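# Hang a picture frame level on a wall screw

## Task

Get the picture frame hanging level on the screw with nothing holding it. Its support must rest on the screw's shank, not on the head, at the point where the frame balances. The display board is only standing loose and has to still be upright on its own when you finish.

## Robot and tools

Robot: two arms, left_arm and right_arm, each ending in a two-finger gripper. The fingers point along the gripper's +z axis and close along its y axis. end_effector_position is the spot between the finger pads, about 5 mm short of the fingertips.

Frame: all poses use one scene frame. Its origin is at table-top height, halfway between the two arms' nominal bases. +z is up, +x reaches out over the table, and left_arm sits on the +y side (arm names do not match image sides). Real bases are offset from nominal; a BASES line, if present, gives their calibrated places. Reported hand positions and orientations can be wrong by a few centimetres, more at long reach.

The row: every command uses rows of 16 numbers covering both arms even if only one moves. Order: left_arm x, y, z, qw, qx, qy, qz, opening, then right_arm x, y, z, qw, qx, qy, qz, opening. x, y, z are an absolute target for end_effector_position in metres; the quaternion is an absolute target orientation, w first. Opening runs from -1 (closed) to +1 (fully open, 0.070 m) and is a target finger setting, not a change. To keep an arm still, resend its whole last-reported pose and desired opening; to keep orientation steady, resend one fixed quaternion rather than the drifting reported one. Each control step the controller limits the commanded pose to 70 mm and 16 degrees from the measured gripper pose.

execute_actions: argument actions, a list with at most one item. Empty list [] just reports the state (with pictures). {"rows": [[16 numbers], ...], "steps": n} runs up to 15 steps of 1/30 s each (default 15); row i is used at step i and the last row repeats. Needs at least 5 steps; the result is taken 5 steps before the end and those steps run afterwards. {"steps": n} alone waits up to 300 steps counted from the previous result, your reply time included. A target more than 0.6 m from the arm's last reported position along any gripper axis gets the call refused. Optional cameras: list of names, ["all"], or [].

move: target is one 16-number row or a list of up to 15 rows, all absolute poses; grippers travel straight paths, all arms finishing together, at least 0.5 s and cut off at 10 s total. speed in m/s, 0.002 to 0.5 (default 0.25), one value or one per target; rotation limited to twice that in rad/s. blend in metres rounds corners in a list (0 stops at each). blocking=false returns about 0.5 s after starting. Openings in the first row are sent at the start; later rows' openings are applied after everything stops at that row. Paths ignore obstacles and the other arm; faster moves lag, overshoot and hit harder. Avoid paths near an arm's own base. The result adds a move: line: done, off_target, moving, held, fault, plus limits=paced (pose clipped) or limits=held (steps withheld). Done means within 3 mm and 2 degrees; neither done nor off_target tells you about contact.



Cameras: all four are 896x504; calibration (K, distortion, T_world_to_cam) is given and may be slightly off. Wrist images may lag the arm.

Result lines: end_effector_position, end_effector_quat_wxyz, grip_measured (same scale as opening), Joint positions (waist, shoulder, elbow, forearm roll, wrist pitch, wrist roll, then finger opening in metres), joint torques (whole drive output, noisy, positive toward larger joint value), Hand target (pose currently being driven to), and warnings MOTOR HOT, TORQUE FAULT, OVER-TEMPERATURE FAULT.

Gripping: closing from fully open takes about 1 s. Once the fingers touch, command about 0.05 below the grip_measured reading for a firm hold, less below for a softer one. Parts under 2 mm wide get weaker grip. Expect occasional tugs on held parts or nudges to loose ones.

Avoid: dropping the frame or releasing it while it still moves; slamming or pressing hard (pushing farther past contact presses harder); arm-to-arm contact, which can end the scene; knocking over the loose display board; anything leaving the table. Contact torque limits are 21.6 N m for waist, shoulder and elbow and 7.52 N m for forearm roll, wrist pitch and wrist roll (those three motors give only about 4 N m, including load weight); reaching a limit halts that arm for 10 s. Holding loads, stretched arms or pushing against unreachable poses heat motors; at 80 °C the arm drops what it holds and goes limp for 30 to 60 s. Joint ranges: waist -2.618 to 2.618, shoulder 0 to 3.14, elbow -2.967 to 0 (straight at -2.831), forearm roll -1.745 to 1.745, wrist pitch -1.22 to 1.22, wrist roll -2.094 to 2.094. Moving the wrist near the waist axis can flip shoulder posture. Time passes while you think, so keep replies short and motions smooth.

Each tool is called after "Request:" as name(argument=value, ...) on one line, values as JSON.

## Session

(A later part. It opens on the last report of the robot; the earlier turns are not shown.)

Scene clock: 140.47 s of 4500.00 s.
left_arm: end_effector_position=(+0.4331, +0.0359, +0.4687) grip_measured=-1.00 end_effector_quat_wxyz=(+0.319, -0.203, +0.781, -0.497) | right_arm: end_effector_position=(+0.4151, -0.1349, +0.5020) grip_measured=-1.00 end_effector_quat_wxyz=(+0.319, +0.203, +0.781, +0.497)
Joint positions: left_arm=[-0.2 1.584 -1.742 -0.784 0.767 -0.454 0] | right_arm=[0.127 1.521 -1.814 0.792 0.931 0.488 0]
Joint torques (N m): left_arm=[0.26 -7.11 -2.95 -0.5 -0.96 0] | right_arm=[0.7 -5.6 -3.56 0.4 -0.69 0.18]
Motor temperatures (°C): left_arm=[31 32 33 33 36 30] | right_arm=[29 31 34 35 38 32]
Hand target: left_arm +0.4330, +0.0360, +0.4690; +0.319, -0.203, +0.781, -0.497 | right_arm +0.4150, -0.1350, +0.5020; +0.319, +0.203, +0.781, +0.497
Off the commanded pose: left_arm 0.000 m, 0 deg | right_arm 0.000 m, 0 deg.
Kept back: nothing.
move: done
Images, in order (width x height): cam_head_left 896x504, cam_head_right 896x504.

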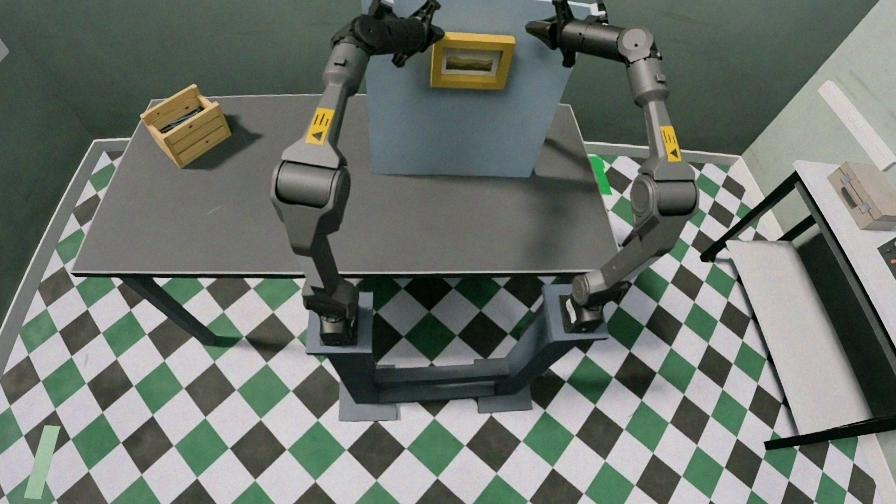

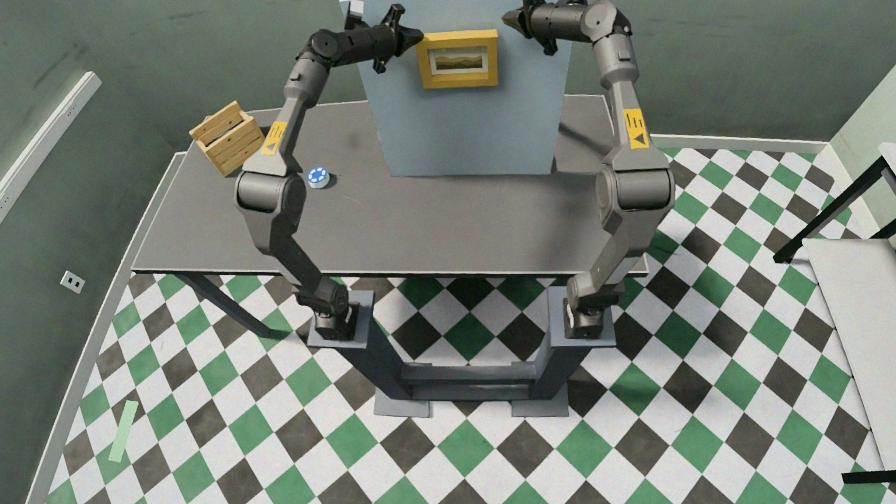

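Request:
move(target=[[0.433,0.036,0.473,0.3193,-0.2034,0.7807,-0.4973,-1,0.415,-0.135,0.502,0.3193,0.2034,0.7807,0.4973,-1],[0.433,0.036,0.500,0.3193,-0.2034,0.7807,-0.4973,-1,0.415,-0.135,0.502,0.3193,0.2034,0.7807,0.4973,-1]], speed=[0.01,0.04], blend=0.005, cameras=["cam_head_right","cam_head_left"])

Request:
zoom_image(camera="cam_head_right", region=[400, 15, 520, 105])

Request:
zoom_image(camera="cam_head_left", region=[415, 15, 535, 105])

Request:
zoom_image(camera="cam_head_right", region=[370, 130, 570, 200])

Request:
zoom_image(camera="cam_head_left", region=[350, 130, 550, 200])

Scene clock: 143.17 s of 4500.00 s.
left_arm: end_effector_position=(+0.4328, +0.0360, +0.5006) grip_measured=-1.00 end_effector_quat_wxyz=(+0.320, -0.203, +0.780, -0.498) | right_arm: end_effector_position=(+0.4151, -0.1349, +0.5020) grip_measured=-1.00 end_effector_quat_wxyz=(+0.319, +0.203, +0.781, +0.497)
Joint positions: left_arm=[-0.2 1.635 -1.941 -0.692 0.876 -0.588 0] | right_arm=[0.127 1.521 -1.814 0.792 0.931 0.488 0]
Joint torques (N m): left_arm=[-0.13 -5.69 -2.15 -0.42 -1.1 0.09] | right_arm=[0.68 -4.64 -3.86 0.4 -0.68 0.16]
Motor temperatures (°C): left_arm=[31 32 33 33 36 30] | right_arm=[29 31 34 35 38 32]
Hand target: left_arm +0.4330, +0.0360, +0.5000; +0.319, -0.203, +0.781, -0.497 | right_arm +0.4150, -0.1350, +0.5020; +0.319, +0.203, +0.781, +0.497
Off the commanded pose: left_arm 0.001 m, 0 deg | right_arm 0.000 m, 0 deg.
Kept back: nothing.
move: done; blend cut to 0.002 m at target 1
Images, in order (width x height): cam_head_left 896x504, cam_head_right 896x504.

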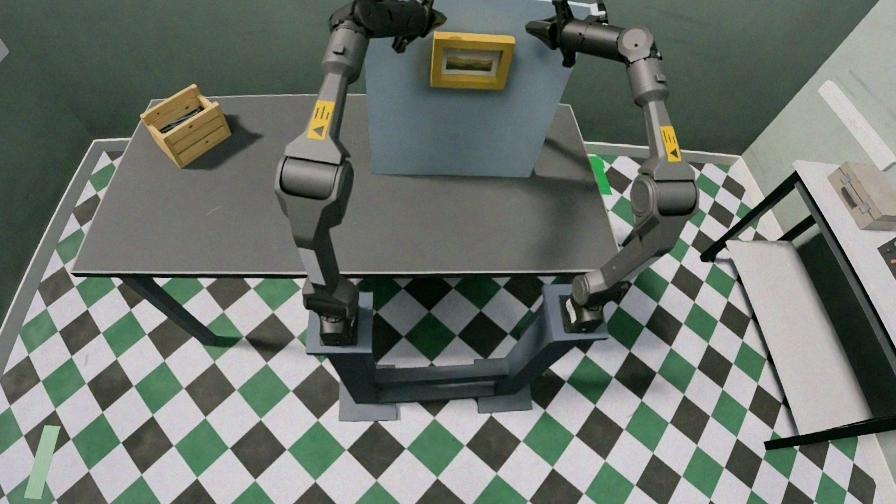

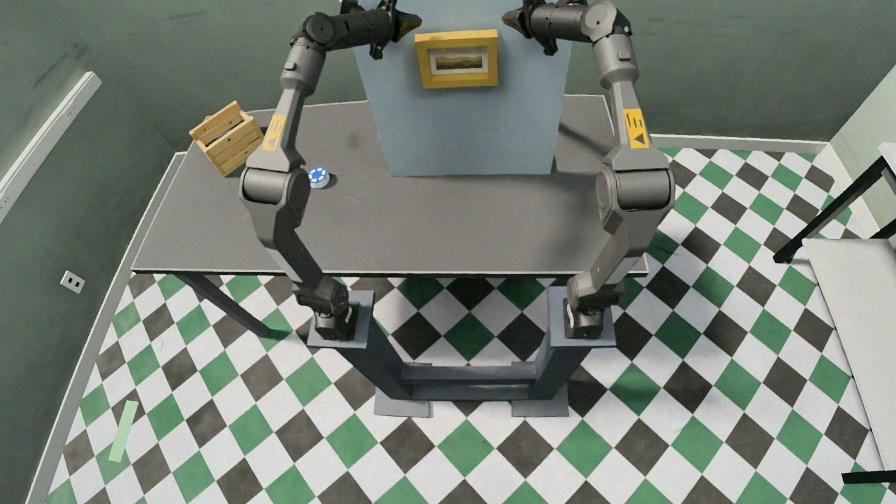

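Scaled by 4.200 from the camera's 896x504 image, which has a finer 1280x720 frame.

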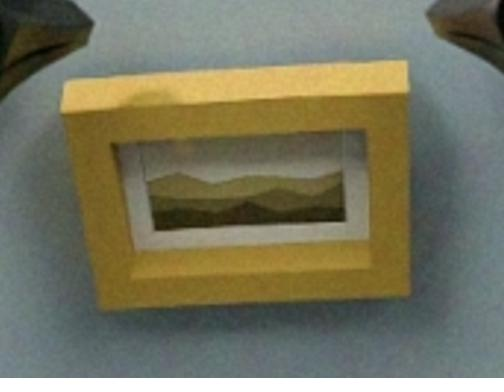

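Scaled by 4.200 from the camera's 896x504 image, which has a finer 1280x720 frame.

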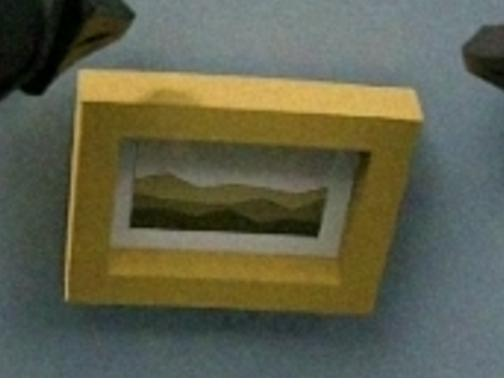

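Scaled by 2.520 from the camera's 896x504 image, which has a finer 1280x720 frame.

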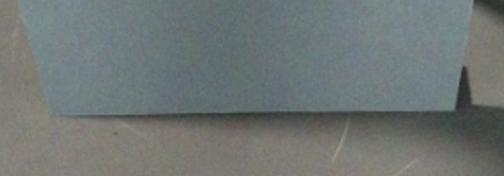

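Scaled by 2.520 from the camera's 896x504 image, which has a finer 1280x720 frame.

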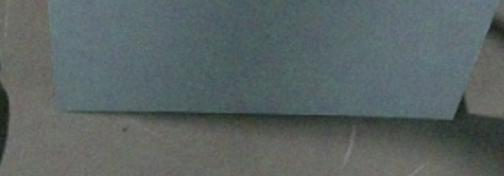

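Request:
zoom_image(camera="cam_head_right", region=[375, 155, 415, 185])

Request:
zoom_image(camera="cam_head_right", region=[350, 70, 390, 100])

Request:
zoom_image(camera="cam_head_right", region=[530, 155, 570, 185])

Request:
zoom_image(camera="cam_head_right", region=[550, 50, 590, 80])

Request:
zoom_image(camera="cam_head_left", region=[355, 155, 395, 185])

Request:
zoom_image(camera="cam_head_left", region=[350, 65, 390, 95])

Request:
zoom_image(camera="cam_head_left", region=[515, 155, 555, 185])

Request:
zoom_image(camera="cam_head_left", region=[545, 70, 585, 100])

Request:
zoom_image(camera="cam_head_right", region=[410, 25, 470, 95])

Request:
zoom_image(camera="cam_head_right", region=[450, 25, 510, 95])

Request:
zoom_image(camera="cam_head_left", region=[425, 25, 485, 95])

Request:
zoom_image(camera="cam_head_left", region=[465, 25, 525, 95])

Scaled by 12.600 from the camera's 896x504 image, which has a finer 1280x720 frame.

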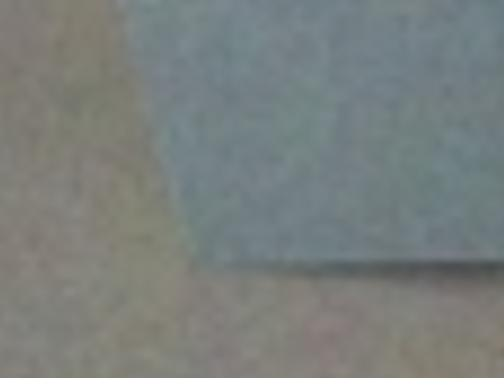

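Scaled by 12.600 from the camera's 896x504 image, which has a finer 1280x720 frame.

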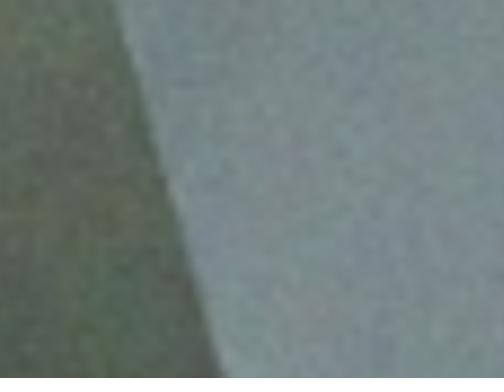

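Scaled by 12.600 from the camera's 896x504 image, which has a finer 1280x720 frame.

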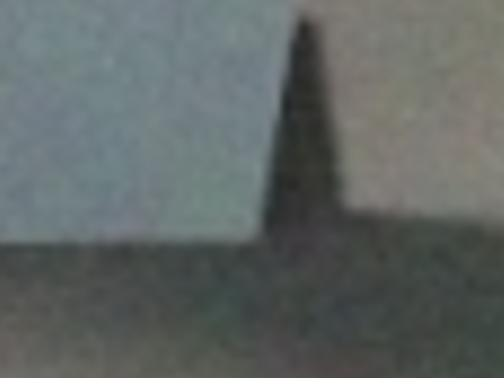

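Scaled by 12.600 from the camera's 896x504 image, which has a finer 1280x720 frame.

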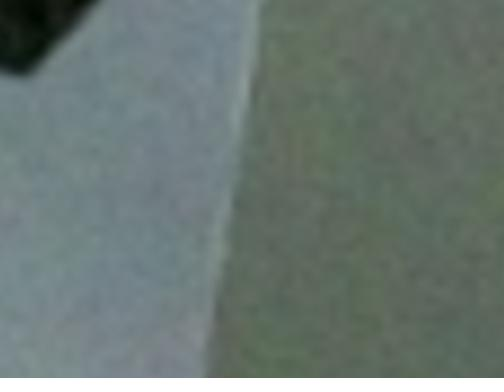

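Scaled by 12.600 from the camera's 896x504 image, which has a finer 1280x720 frame.

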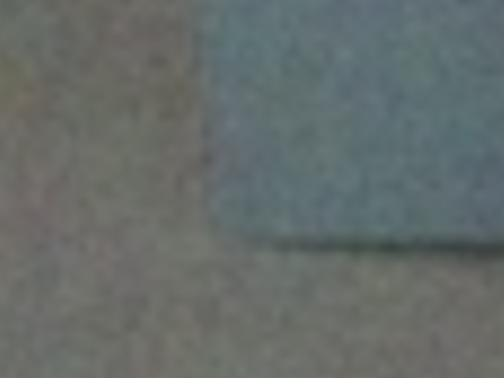

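Scaled by 12.600 from the camera's 896x504 image, which has a finer 1280x720 frame.

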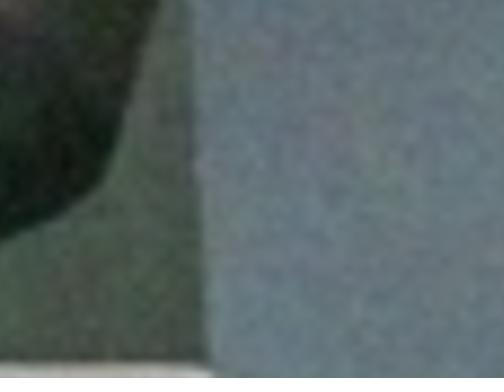

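Scaled by 12.600 from the camera's 896x504 image, which has a finer 1280x720 frame.

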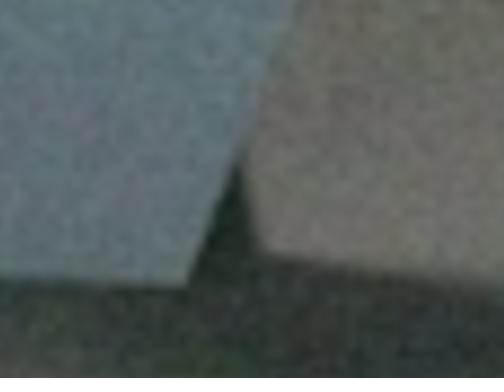

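Scaled by 12.600 from the camera's 896x504 image, which has a finer 1280x720 frame.

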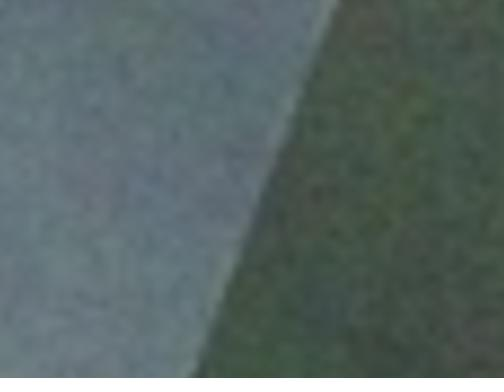

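Scaled by 7.200 from the camera's 896x504 image, which has a finer 1280x720 frame.

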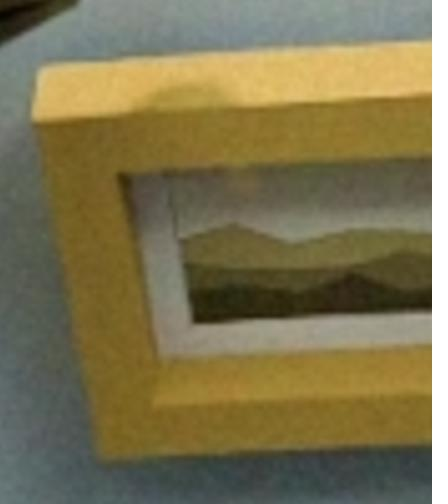

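Scaled by 7.200 from the camera's 896x504 image, which has a finer 1280x720 frame.

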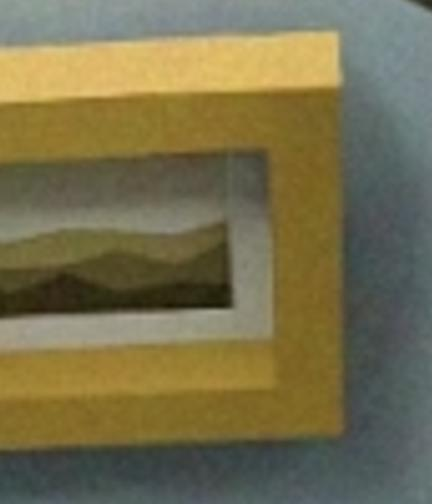

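Scaled by 7.200 from the camera's 896x504 image, which has a finer 1280x720 frame.

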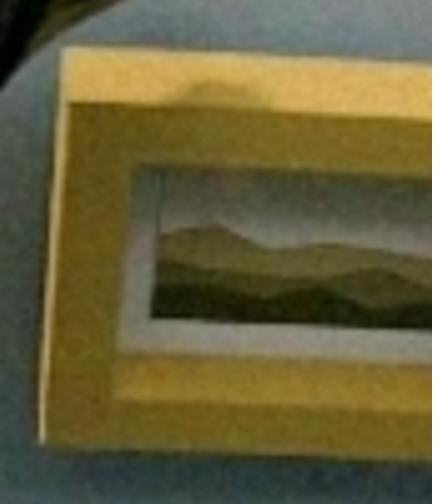

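Scaled by 7.200 from the camera's 896x504 image, which has a finer 1280x720 frame.

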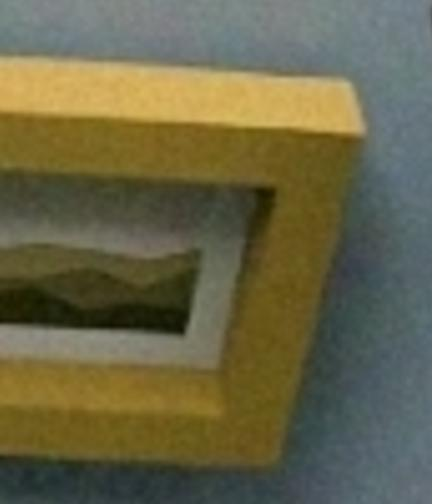

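Request:
move(target=[[0.42,0.060,0.515,0.3193,-0.2034,0.7807,-0.4973,-1,0.415,-0.109,0.502,0.3193,0.2034,0.7807,0.4973,-1],[0.42,0.060,0.515,0.3193,-0.2034,0.7807,-0.4973,-1,0.418,-0.109,0.472,0.3193,0.2034,0.7807,0.4973,-1],[0.42,0.060,0.515,0.3193,-0.2034,0.7807,-0.4973,-1,0.418,-0.109,0.4645,0.3193,0.2034,0.7807,0.4973,-1]], speed=[0.06,0.04,0.01], cameras=["cam_head_right","cam_head_left"])

Request:
zoom_image(camera="cam_head_right", region=[400, 15, 520, 105])

Request:
zoom_image(camera="cam_head_left", region=[415, 15, 535, 105])

Scene clock: 153.03 s of 4500.00 s.
left_arm: end_effector_position=(+0.4198, +0.0600, +0.5154) grip_measured=-1.00 end_effector_quat_wxyz=(+0.320, -0.203, +0.780, -0.497) | right_arm: end_effector_position=(+0.4180, -0.1090, +0.4644) grip_measured=-1.00 end_effector_quat_wxyz=(+0.319, +0.203, +0.781, +0.497)
Joint positions: left_arm=[-0.12 1.601 -1.967 -0.737 0.968 -0.568 0] | right_arm=[0.227 1.49 -1.619 0.807 0.748 0.421 0]
Joint torques (N m): left_arm=[-0.77 -5.1 -2.22 -0.32 -1.19 -0.13] | right_arm=[-0.38 -5.86 -3.82 0.42 -0.51 -0.06]
Motor temperatures (°C): left_arm=[31 33 33 33 36 30] | right_arm=[29 31 34 35 39 32]
Hand target: left_arm +0.4200, +0.0600, +0.5150; +0.319, -0.203, +0.781, -0.497 | right_arm +0.4180, -0.1090, +0.4645; +0.319, +0.203, +0.781, +0.497
Off the commanded pose: left_arm 0.000 m, 0 deg | right_arm 0.000 m, 0 deg.
Kept back: nothing.
move: done
Images, in order (width x height): cam_head_left 896x504, cam_head_right 896x504.

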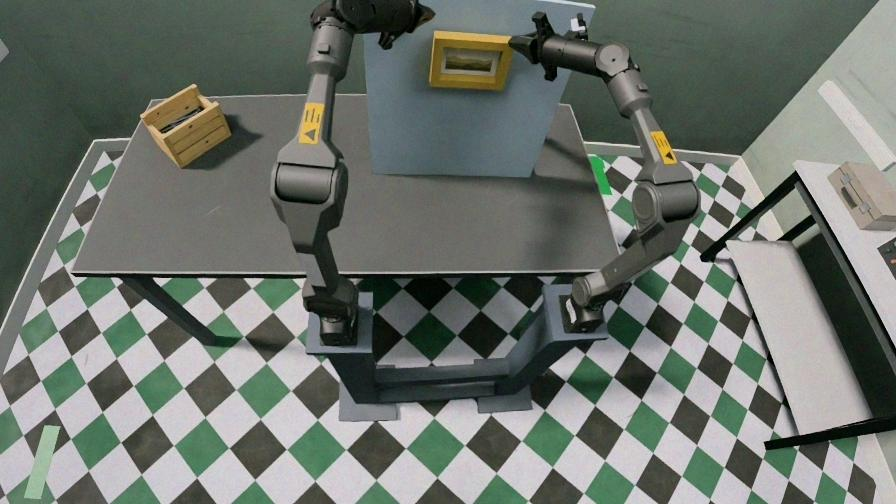

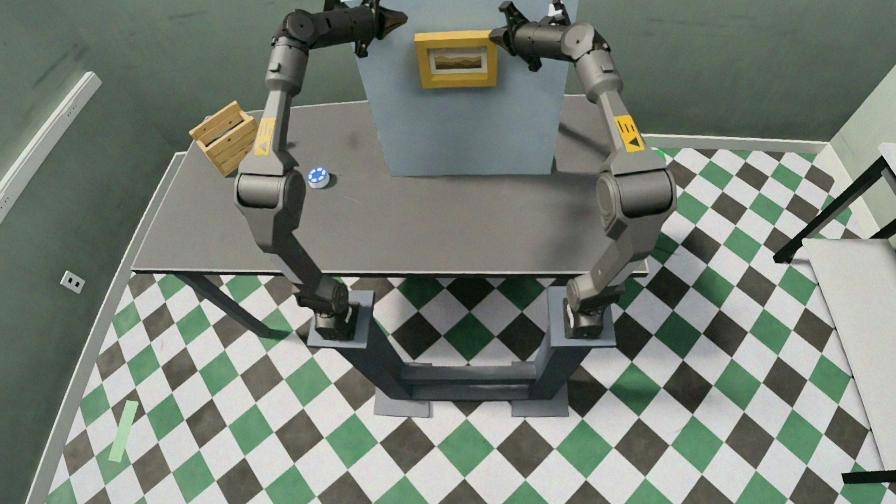

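Scaled by 4.200 from the camera's 896x504 image, which has a finer 1280x720 frame.

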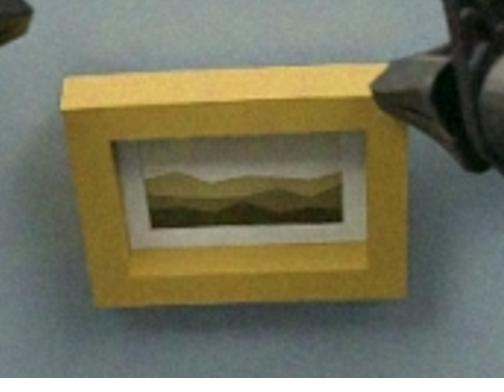

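Scaled by 4.200 from the camera's 896x504 image, which has a finer 1280x720 frame.

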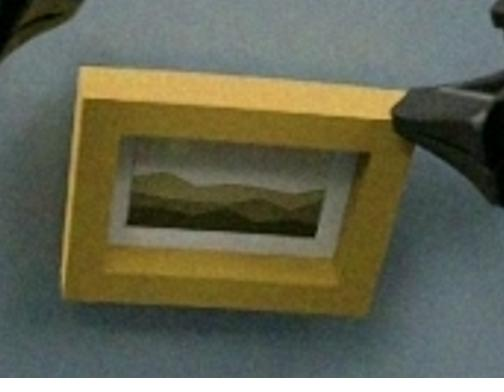

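Request:
move(target=[[0.42,0.060,0.515,0.3193,-0.2034,0.7807,-0.4973,-1,0.418,-0.109,0.470,0.3193,0.2034,0.7807,0.4973,-1],[0.42,0.10,0.50,0.3193,-0.2034,0.7807,-0.4973,-1,0.415,-0.109,0.505,0.3193,0.2034,0.7807,0.4973,-1],[0.41,0.13,0.50,0.3193,-0.2034,0.7807,-0.4973,-1,0.415,-0.16,0.51,0.3193,0.2034,0.7807,0.4973,-1]], speed=[0.01,0.05,0.08], blend=0.003, cameras=["all"])

Request:
zoom_image(camera="cam_head_right", region=[400, 15, 520, 105])

Request:
zoom_image(camera="cam_head_left", region=[415, 15, 535, 105])

Scene clock: 155.80 s of 4500.00 s.
left_arm: end_effector_position=(+0.4101, +0.1304, +0.5000) grip_measured=-1.00 end_effector_quat_wxyz=(+0.319, -0.203, +0.781, -0.497) | right_arm: end_effector_position=(+0.4146, -0.1601, +0.5102) grip_measured=-1.00 end_effector_quat_wxyz=(+0.319, +0.203, +0.781, +0.497)
Joint positions: left_arm=[0.153 1.535 -1.82 -0.979 1.107 -0.309 0] | right_arm=[0.026 1.53 -1.86 0.856 1.024 0.445 0]
Joint torques (N m): left_arm=[-0.39 -6.35 -2.31 -0.55 -1 -0.11] | right_arm=[0.7 -4.39 -4.37 0.47 -0.68 0.19]
Motor temperatures (°C): left_arm=[31 33 33 33 36 30] | right_arm=[29 31 34 35 39 32]
Hand target: left_arm +0.4100, +0.1300, +0.5000; +0.319, -0.203, +0.781, -0.497 | right_arm +0.4150, -0.1600, +0.5100; +0.319, +0.203, +0.781, +0.497
Off the commanded pose: left_arm 0.000 m, 0 deg | right_arm 0.000 m, 0 deg.
Kept back: nothing.
move: done; blend cut to 0.0028 m at target 1
camera_calibration:
cam_left_wrist: T_world_to_cam=[[0.00839014, -0.444946, 0.895518, -0.389609], [-0.983414, -0.165932, -0.073231, 0.462169], [0.181179, -0.880051, -0.438959, 0.381652], [0, 0, 0, 1]] pos_world=[0.388625, 0.239207, 0.550276]
cam_right_wrist: T_world_to_cam=[[-0.0339153, -0.404299, -0.913998, 0.416302], [-0.992246, 0.123039, -0.0176067, 0.433768], [0.119576, 0.906313, -0.405337, 0.420691], [0, 0, 0, 1]] pos_world=[0.394219, -0.266338, 0.558658]

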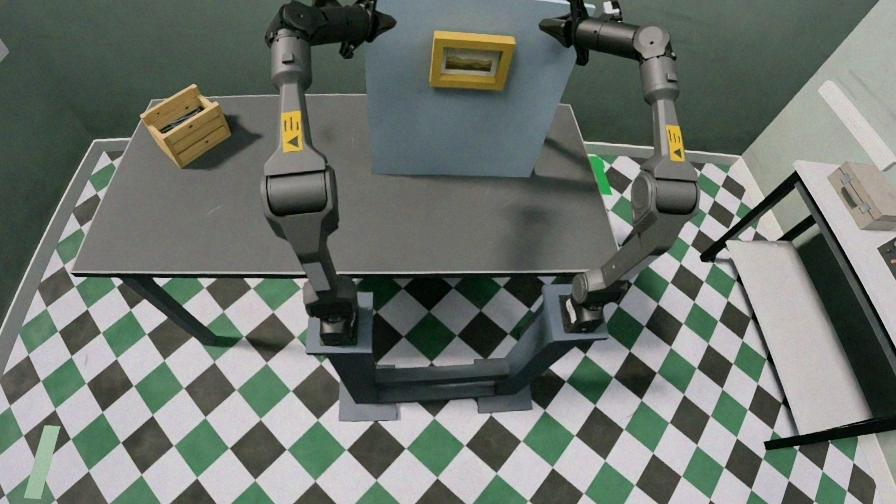

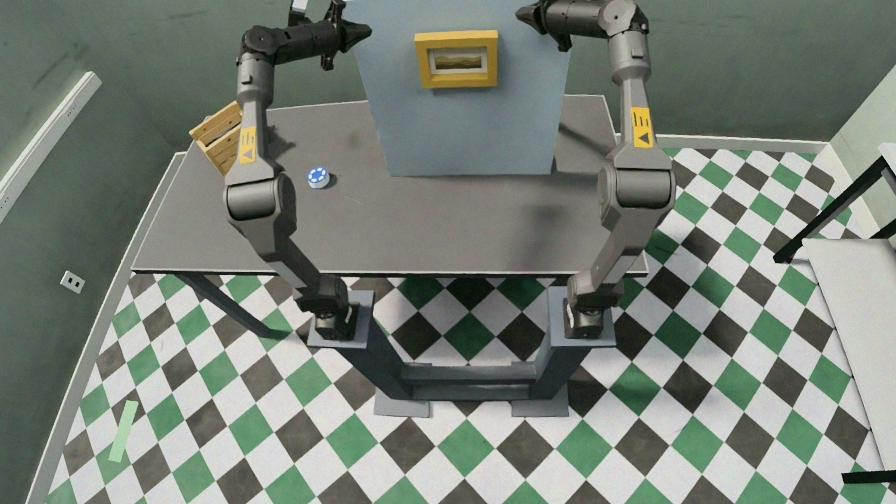

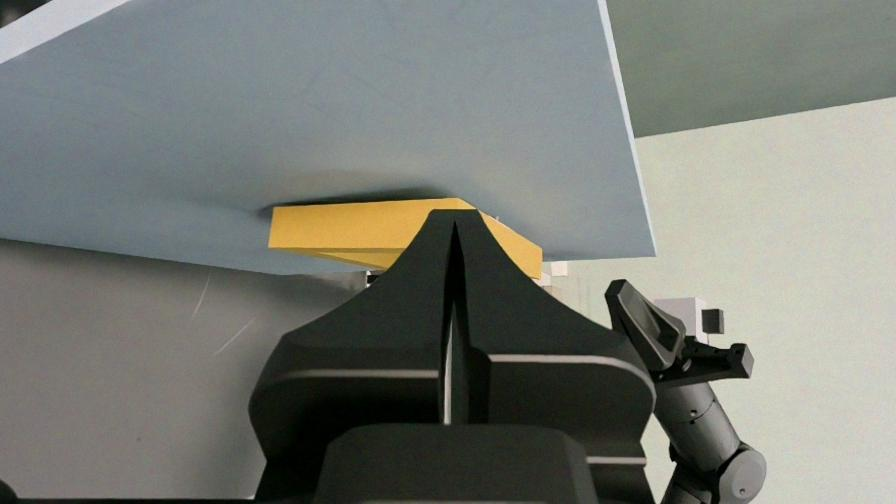

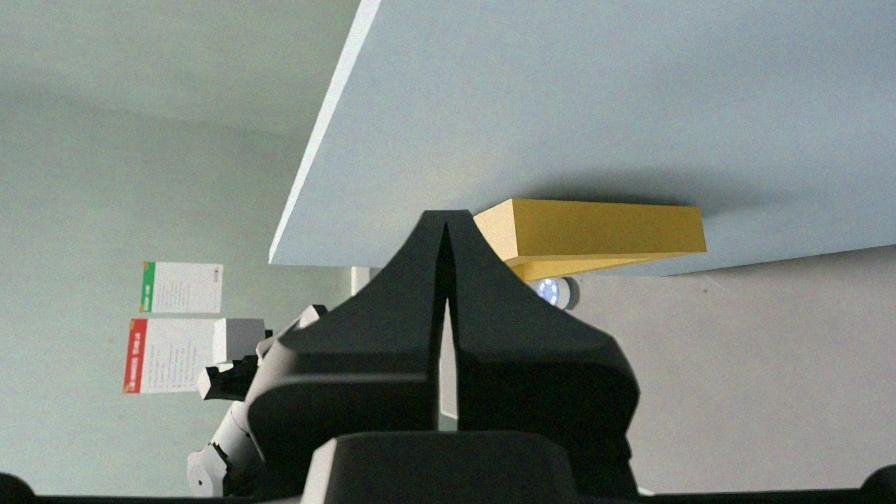

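Scaled by 4.200 from the camera's 896x504 image, which has a finer 1280x720 frame.

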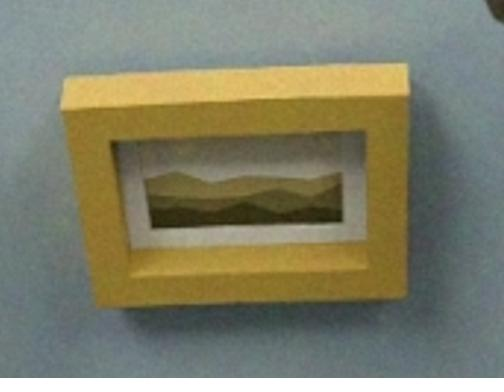

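Scaled by 4.200 from the camera's 896x504 image, which has a finer 1280x720 frame.

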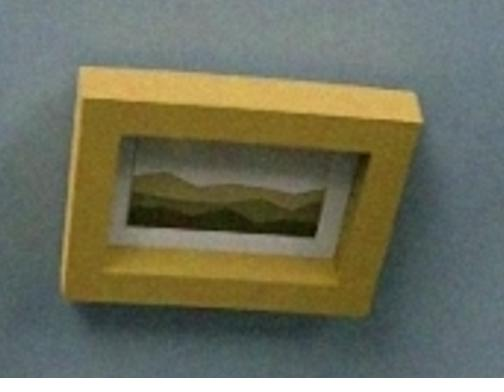

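Request:
move(target=[0.41,0.13,0.50,0.3193,-0.2034,0.7807,-0.4973,-1,0.443,-0.18,0.525,0.320,0.166,0.796,0.487,1.0], speed=0.08, cameras=["all"])

Request:
zoom_image(camera="cam_right_wrist", region=[380, 220, 560, 340])

Request:
zoom_image(camera="cam_right_wrist", region=[400, 250, 460, 290])

Scene clock: 157.27 s of 4500.00 s.
left_arm: end_effector_position=(+0.4100, +0.1301, +0.5000) grip_measured=-1.00 end_effector_quat_wxyz=(+0.319, -0.203, +0.781, -0.497) | right_arm: end_effector_position=(+0.4432, -0.1799, +0.5249) grip_measured=+0.98 end_effector_quat_wxyz=(+0.320, +0.166, +0.795, +0.487)
Joint positions: left_arm=[0.152 1.535 -1.82 -0.979 1.107 -0.309 0] | right_arm=[-0.061 1.73 -2.202 0.882 1.216 0.434 0.069]
Joint torques (N m): left_arm=[-0.78 -5.37 -2.86 -0.54 -1.01 -0.13] | right_arm=[0.71 -7.19 -3.06 0.51 -0.32 0.02]
Motor temperatures (°C): left_arm=[31 33 33 33 36 30] | right_arm=[29 31 34 35 39 32]
Hand target: left_arm +0.4100, +0.1300, +0.5000; +0.319, -0.203, +0.781, -0.497 | right_arm +0.4430, -0.1800, +0.5250; +0.320, +0.166, +0.796, +0.487
Off the commanded pose: left_arm 0.000 m, 0 deg | right_arm 0.000 m, 0 deg.
joint sent to its limit (right arm) — joint 5 (wrist pitch), upper limit.
Kept back: nothing.
move: done
camera_calibration:
cam_left_wrist: T_world_to_cam=[[0.00800185, -0.444953, 0.895518, -0.389606], [-0.983559, -0.165073, -0.073231, 0.461966], [0.180411, -0.880209, -0.438959, 0.381692], [0, 0, 0, 1]] pos_world=[0.388627, 0.238871, 0.550276]
cam_right_wrist: T_world_to_cam=[[0.0122186, -0.454078, -0.890878, 0.381187], [-0.996815, 0.0646909, -0.0466443, 0.471622], [0.0788119, 0.88861, -0.451841, 0.480483], [0, 0, 0, 1]] pos_world=[0.427594, -0.284383, 0.578691]

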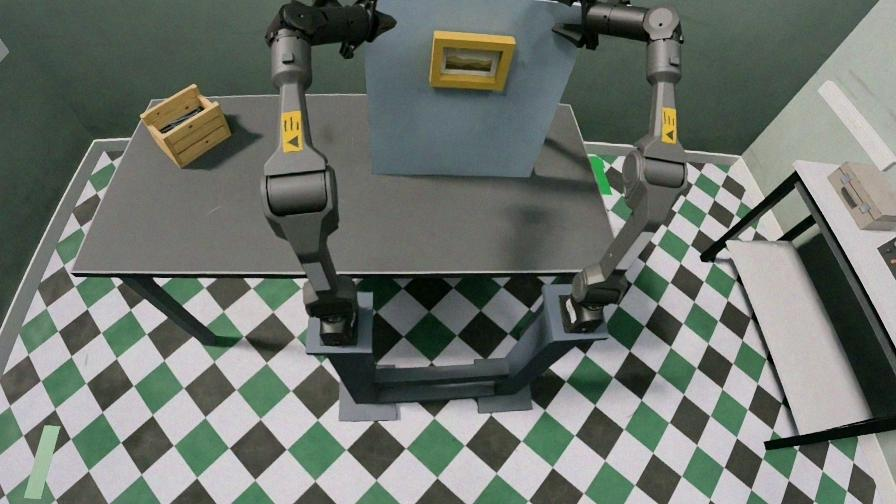

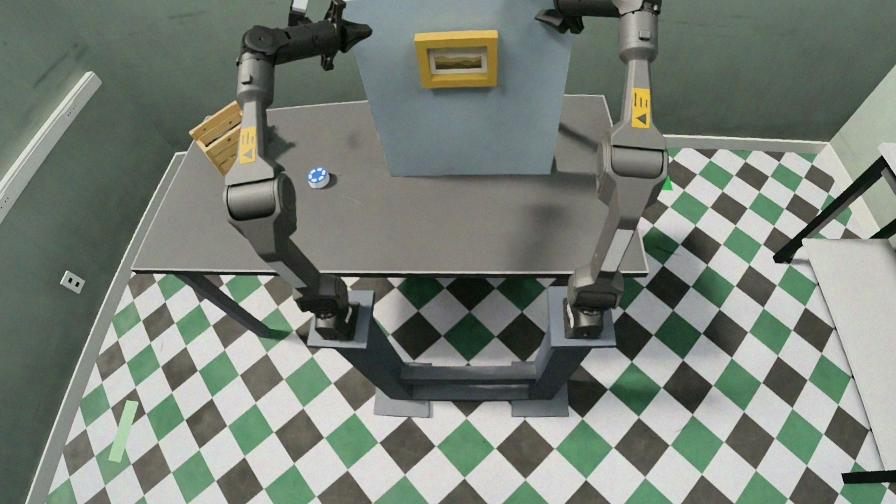

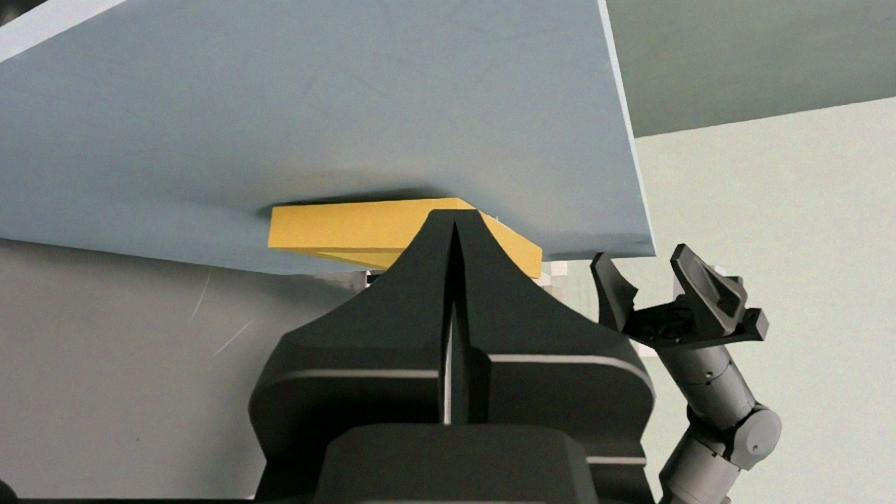

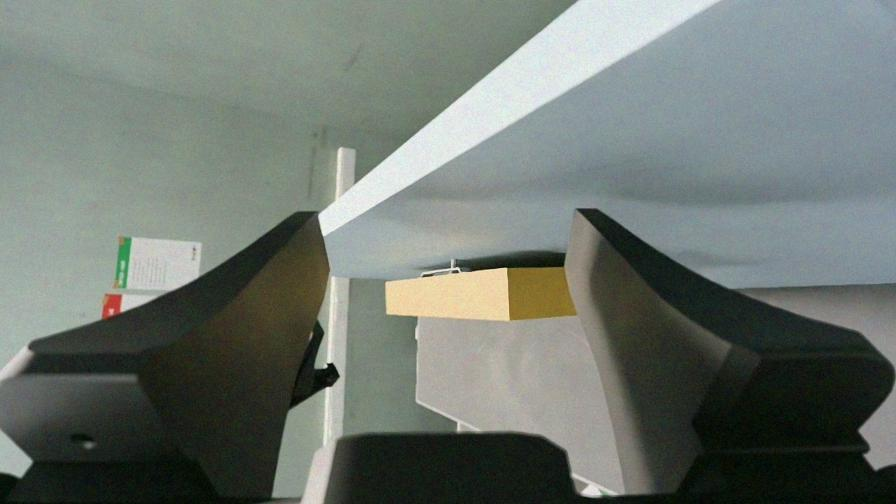

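Scaled by 2.800 from the camera's 896x504 image, which has a finer 1280x720 frame.

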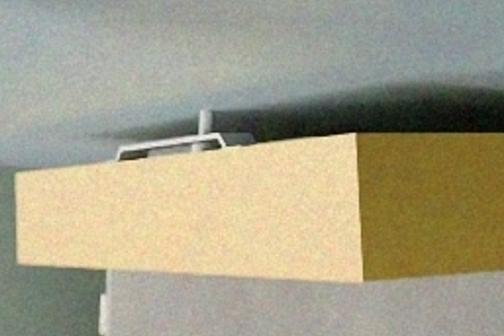

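Scaled by 8.400 from the camera's 896x504 image, which has a finer 1280x720 frame.

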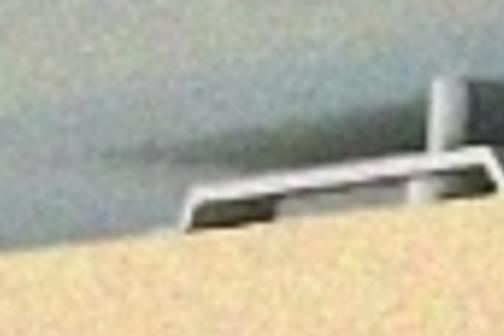

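Request:
move(target=[[0.39,0.15,0.50,0.3193,-0.2034,0.7807,-0.4973,-1,0.41,-0.19,0.525,0.320,0.166,0.796,0.487,1.0],[0.36,0.18,0.48,0.3193,-0.2034,0.7807,-0.4973,-1,0.37,-0.22,0.50,0.3193,0.2034,0.7807,0.4973,1.0]], speed=[0.08,0.1], blend=0.01, cameras=["cam_head_right","cam_head_left"])

Request:
zoom_image(camera="cam_head_right", region=[400, 15, 520, 105])

Request:
zoom_image(camera="cam_head_left", region=[415, 15, 535, 105])

Scene clock: 160.90 s of 4500.00 s.
left_arm: end_effector_position=(+0.3598, +0.1798, +0.4800) grip_measured=-1.00 end_effector_quat_wxyz=(+0.336, -0.212, +0.774, -0.494) | right_arm: end_effector_position=(+0.3698, -0.2202, +0.5000) grip_measured=+0.98 end_effector_quat_wxyz=(+0.320, +0.204, +0.780, +0.497)
Joint positions: left_arm=[0.401 1.348 -1.531 -1.14 1.223 -0.089 0] | right_arm=[-0.262 1.382 -1.662 1.061 1.213 0.231 0.069]
Joint torques (N m): left_arm=[-0.8 -3.84 -3.46 -0.79 -0.38 -0.13] | right_arm=[0.63 -3.05 -4.35 0.69 -0.41 0.17]
Motor temperatures (°C): left_arm=[31 32 33 33 36 30] | right_arm=[29 31 34 35 38 32]
Hand target: left_arm +0.3602, +0.1796, +0.4798; +0.335, -0.213, +0.774, -0.494 | right_arm +0.3700, -0.2200, +0.5000; +0.319, +0.203, +0.781, +0.497
Off the commanded pose: left_arm 0.000 m, 2 deg | right_arm 0.000 m, 0 deg.
joint sent to its limit (left arm) — joint 5 (wrist pitch), upper limit.
Kept back: nothing.
move: done
Images, in order (width x height): cam_head_left 896x504, cam_head_right 896x504.

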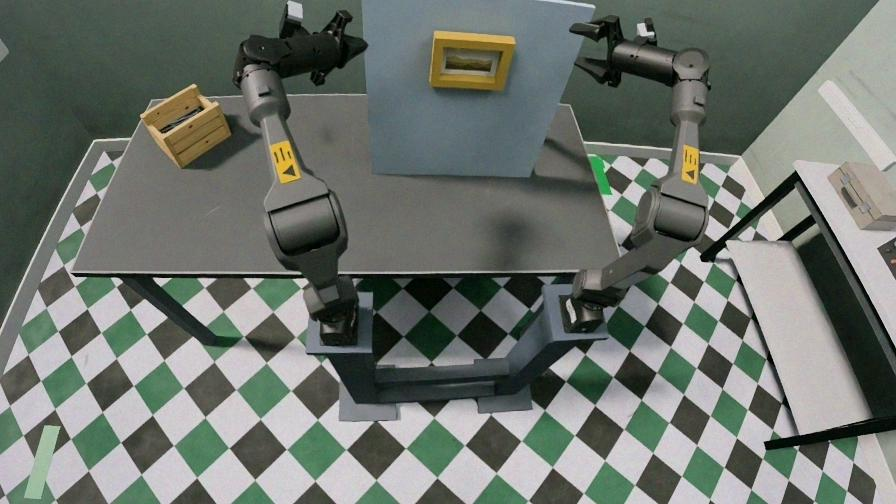

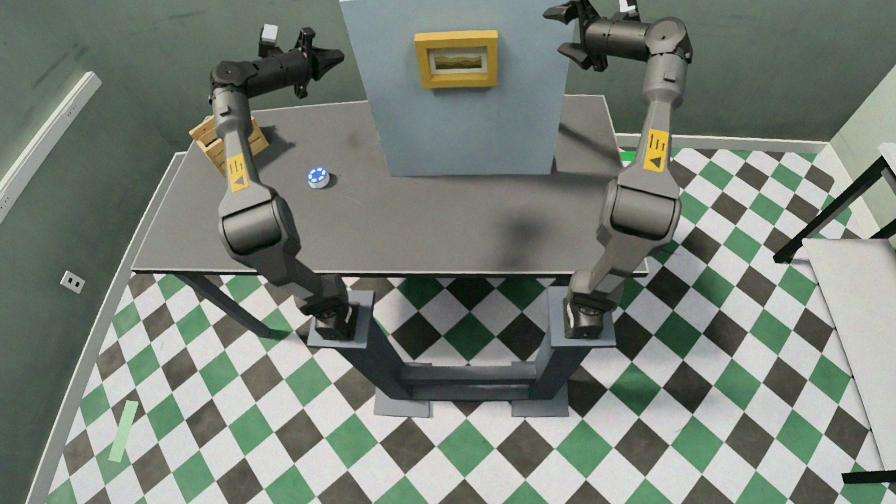

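Scaled by 4.200 from the camera's 896x504 image, which has a finer 1280x720 frame.

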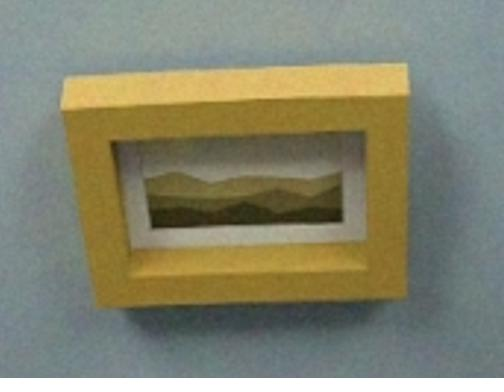

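Scaled by 4.200 from the camera's 896x504 image, which has a finer 1280x720 frame.

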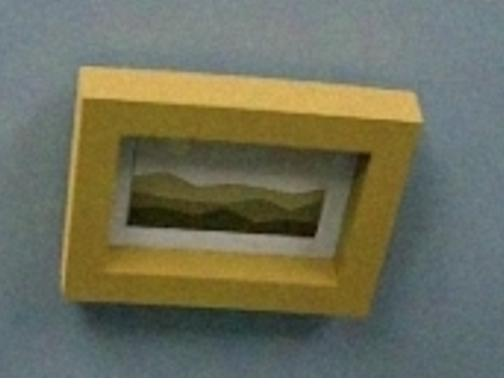

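Request:
finished_scene(scene=1)

The scene is finished: the task was done.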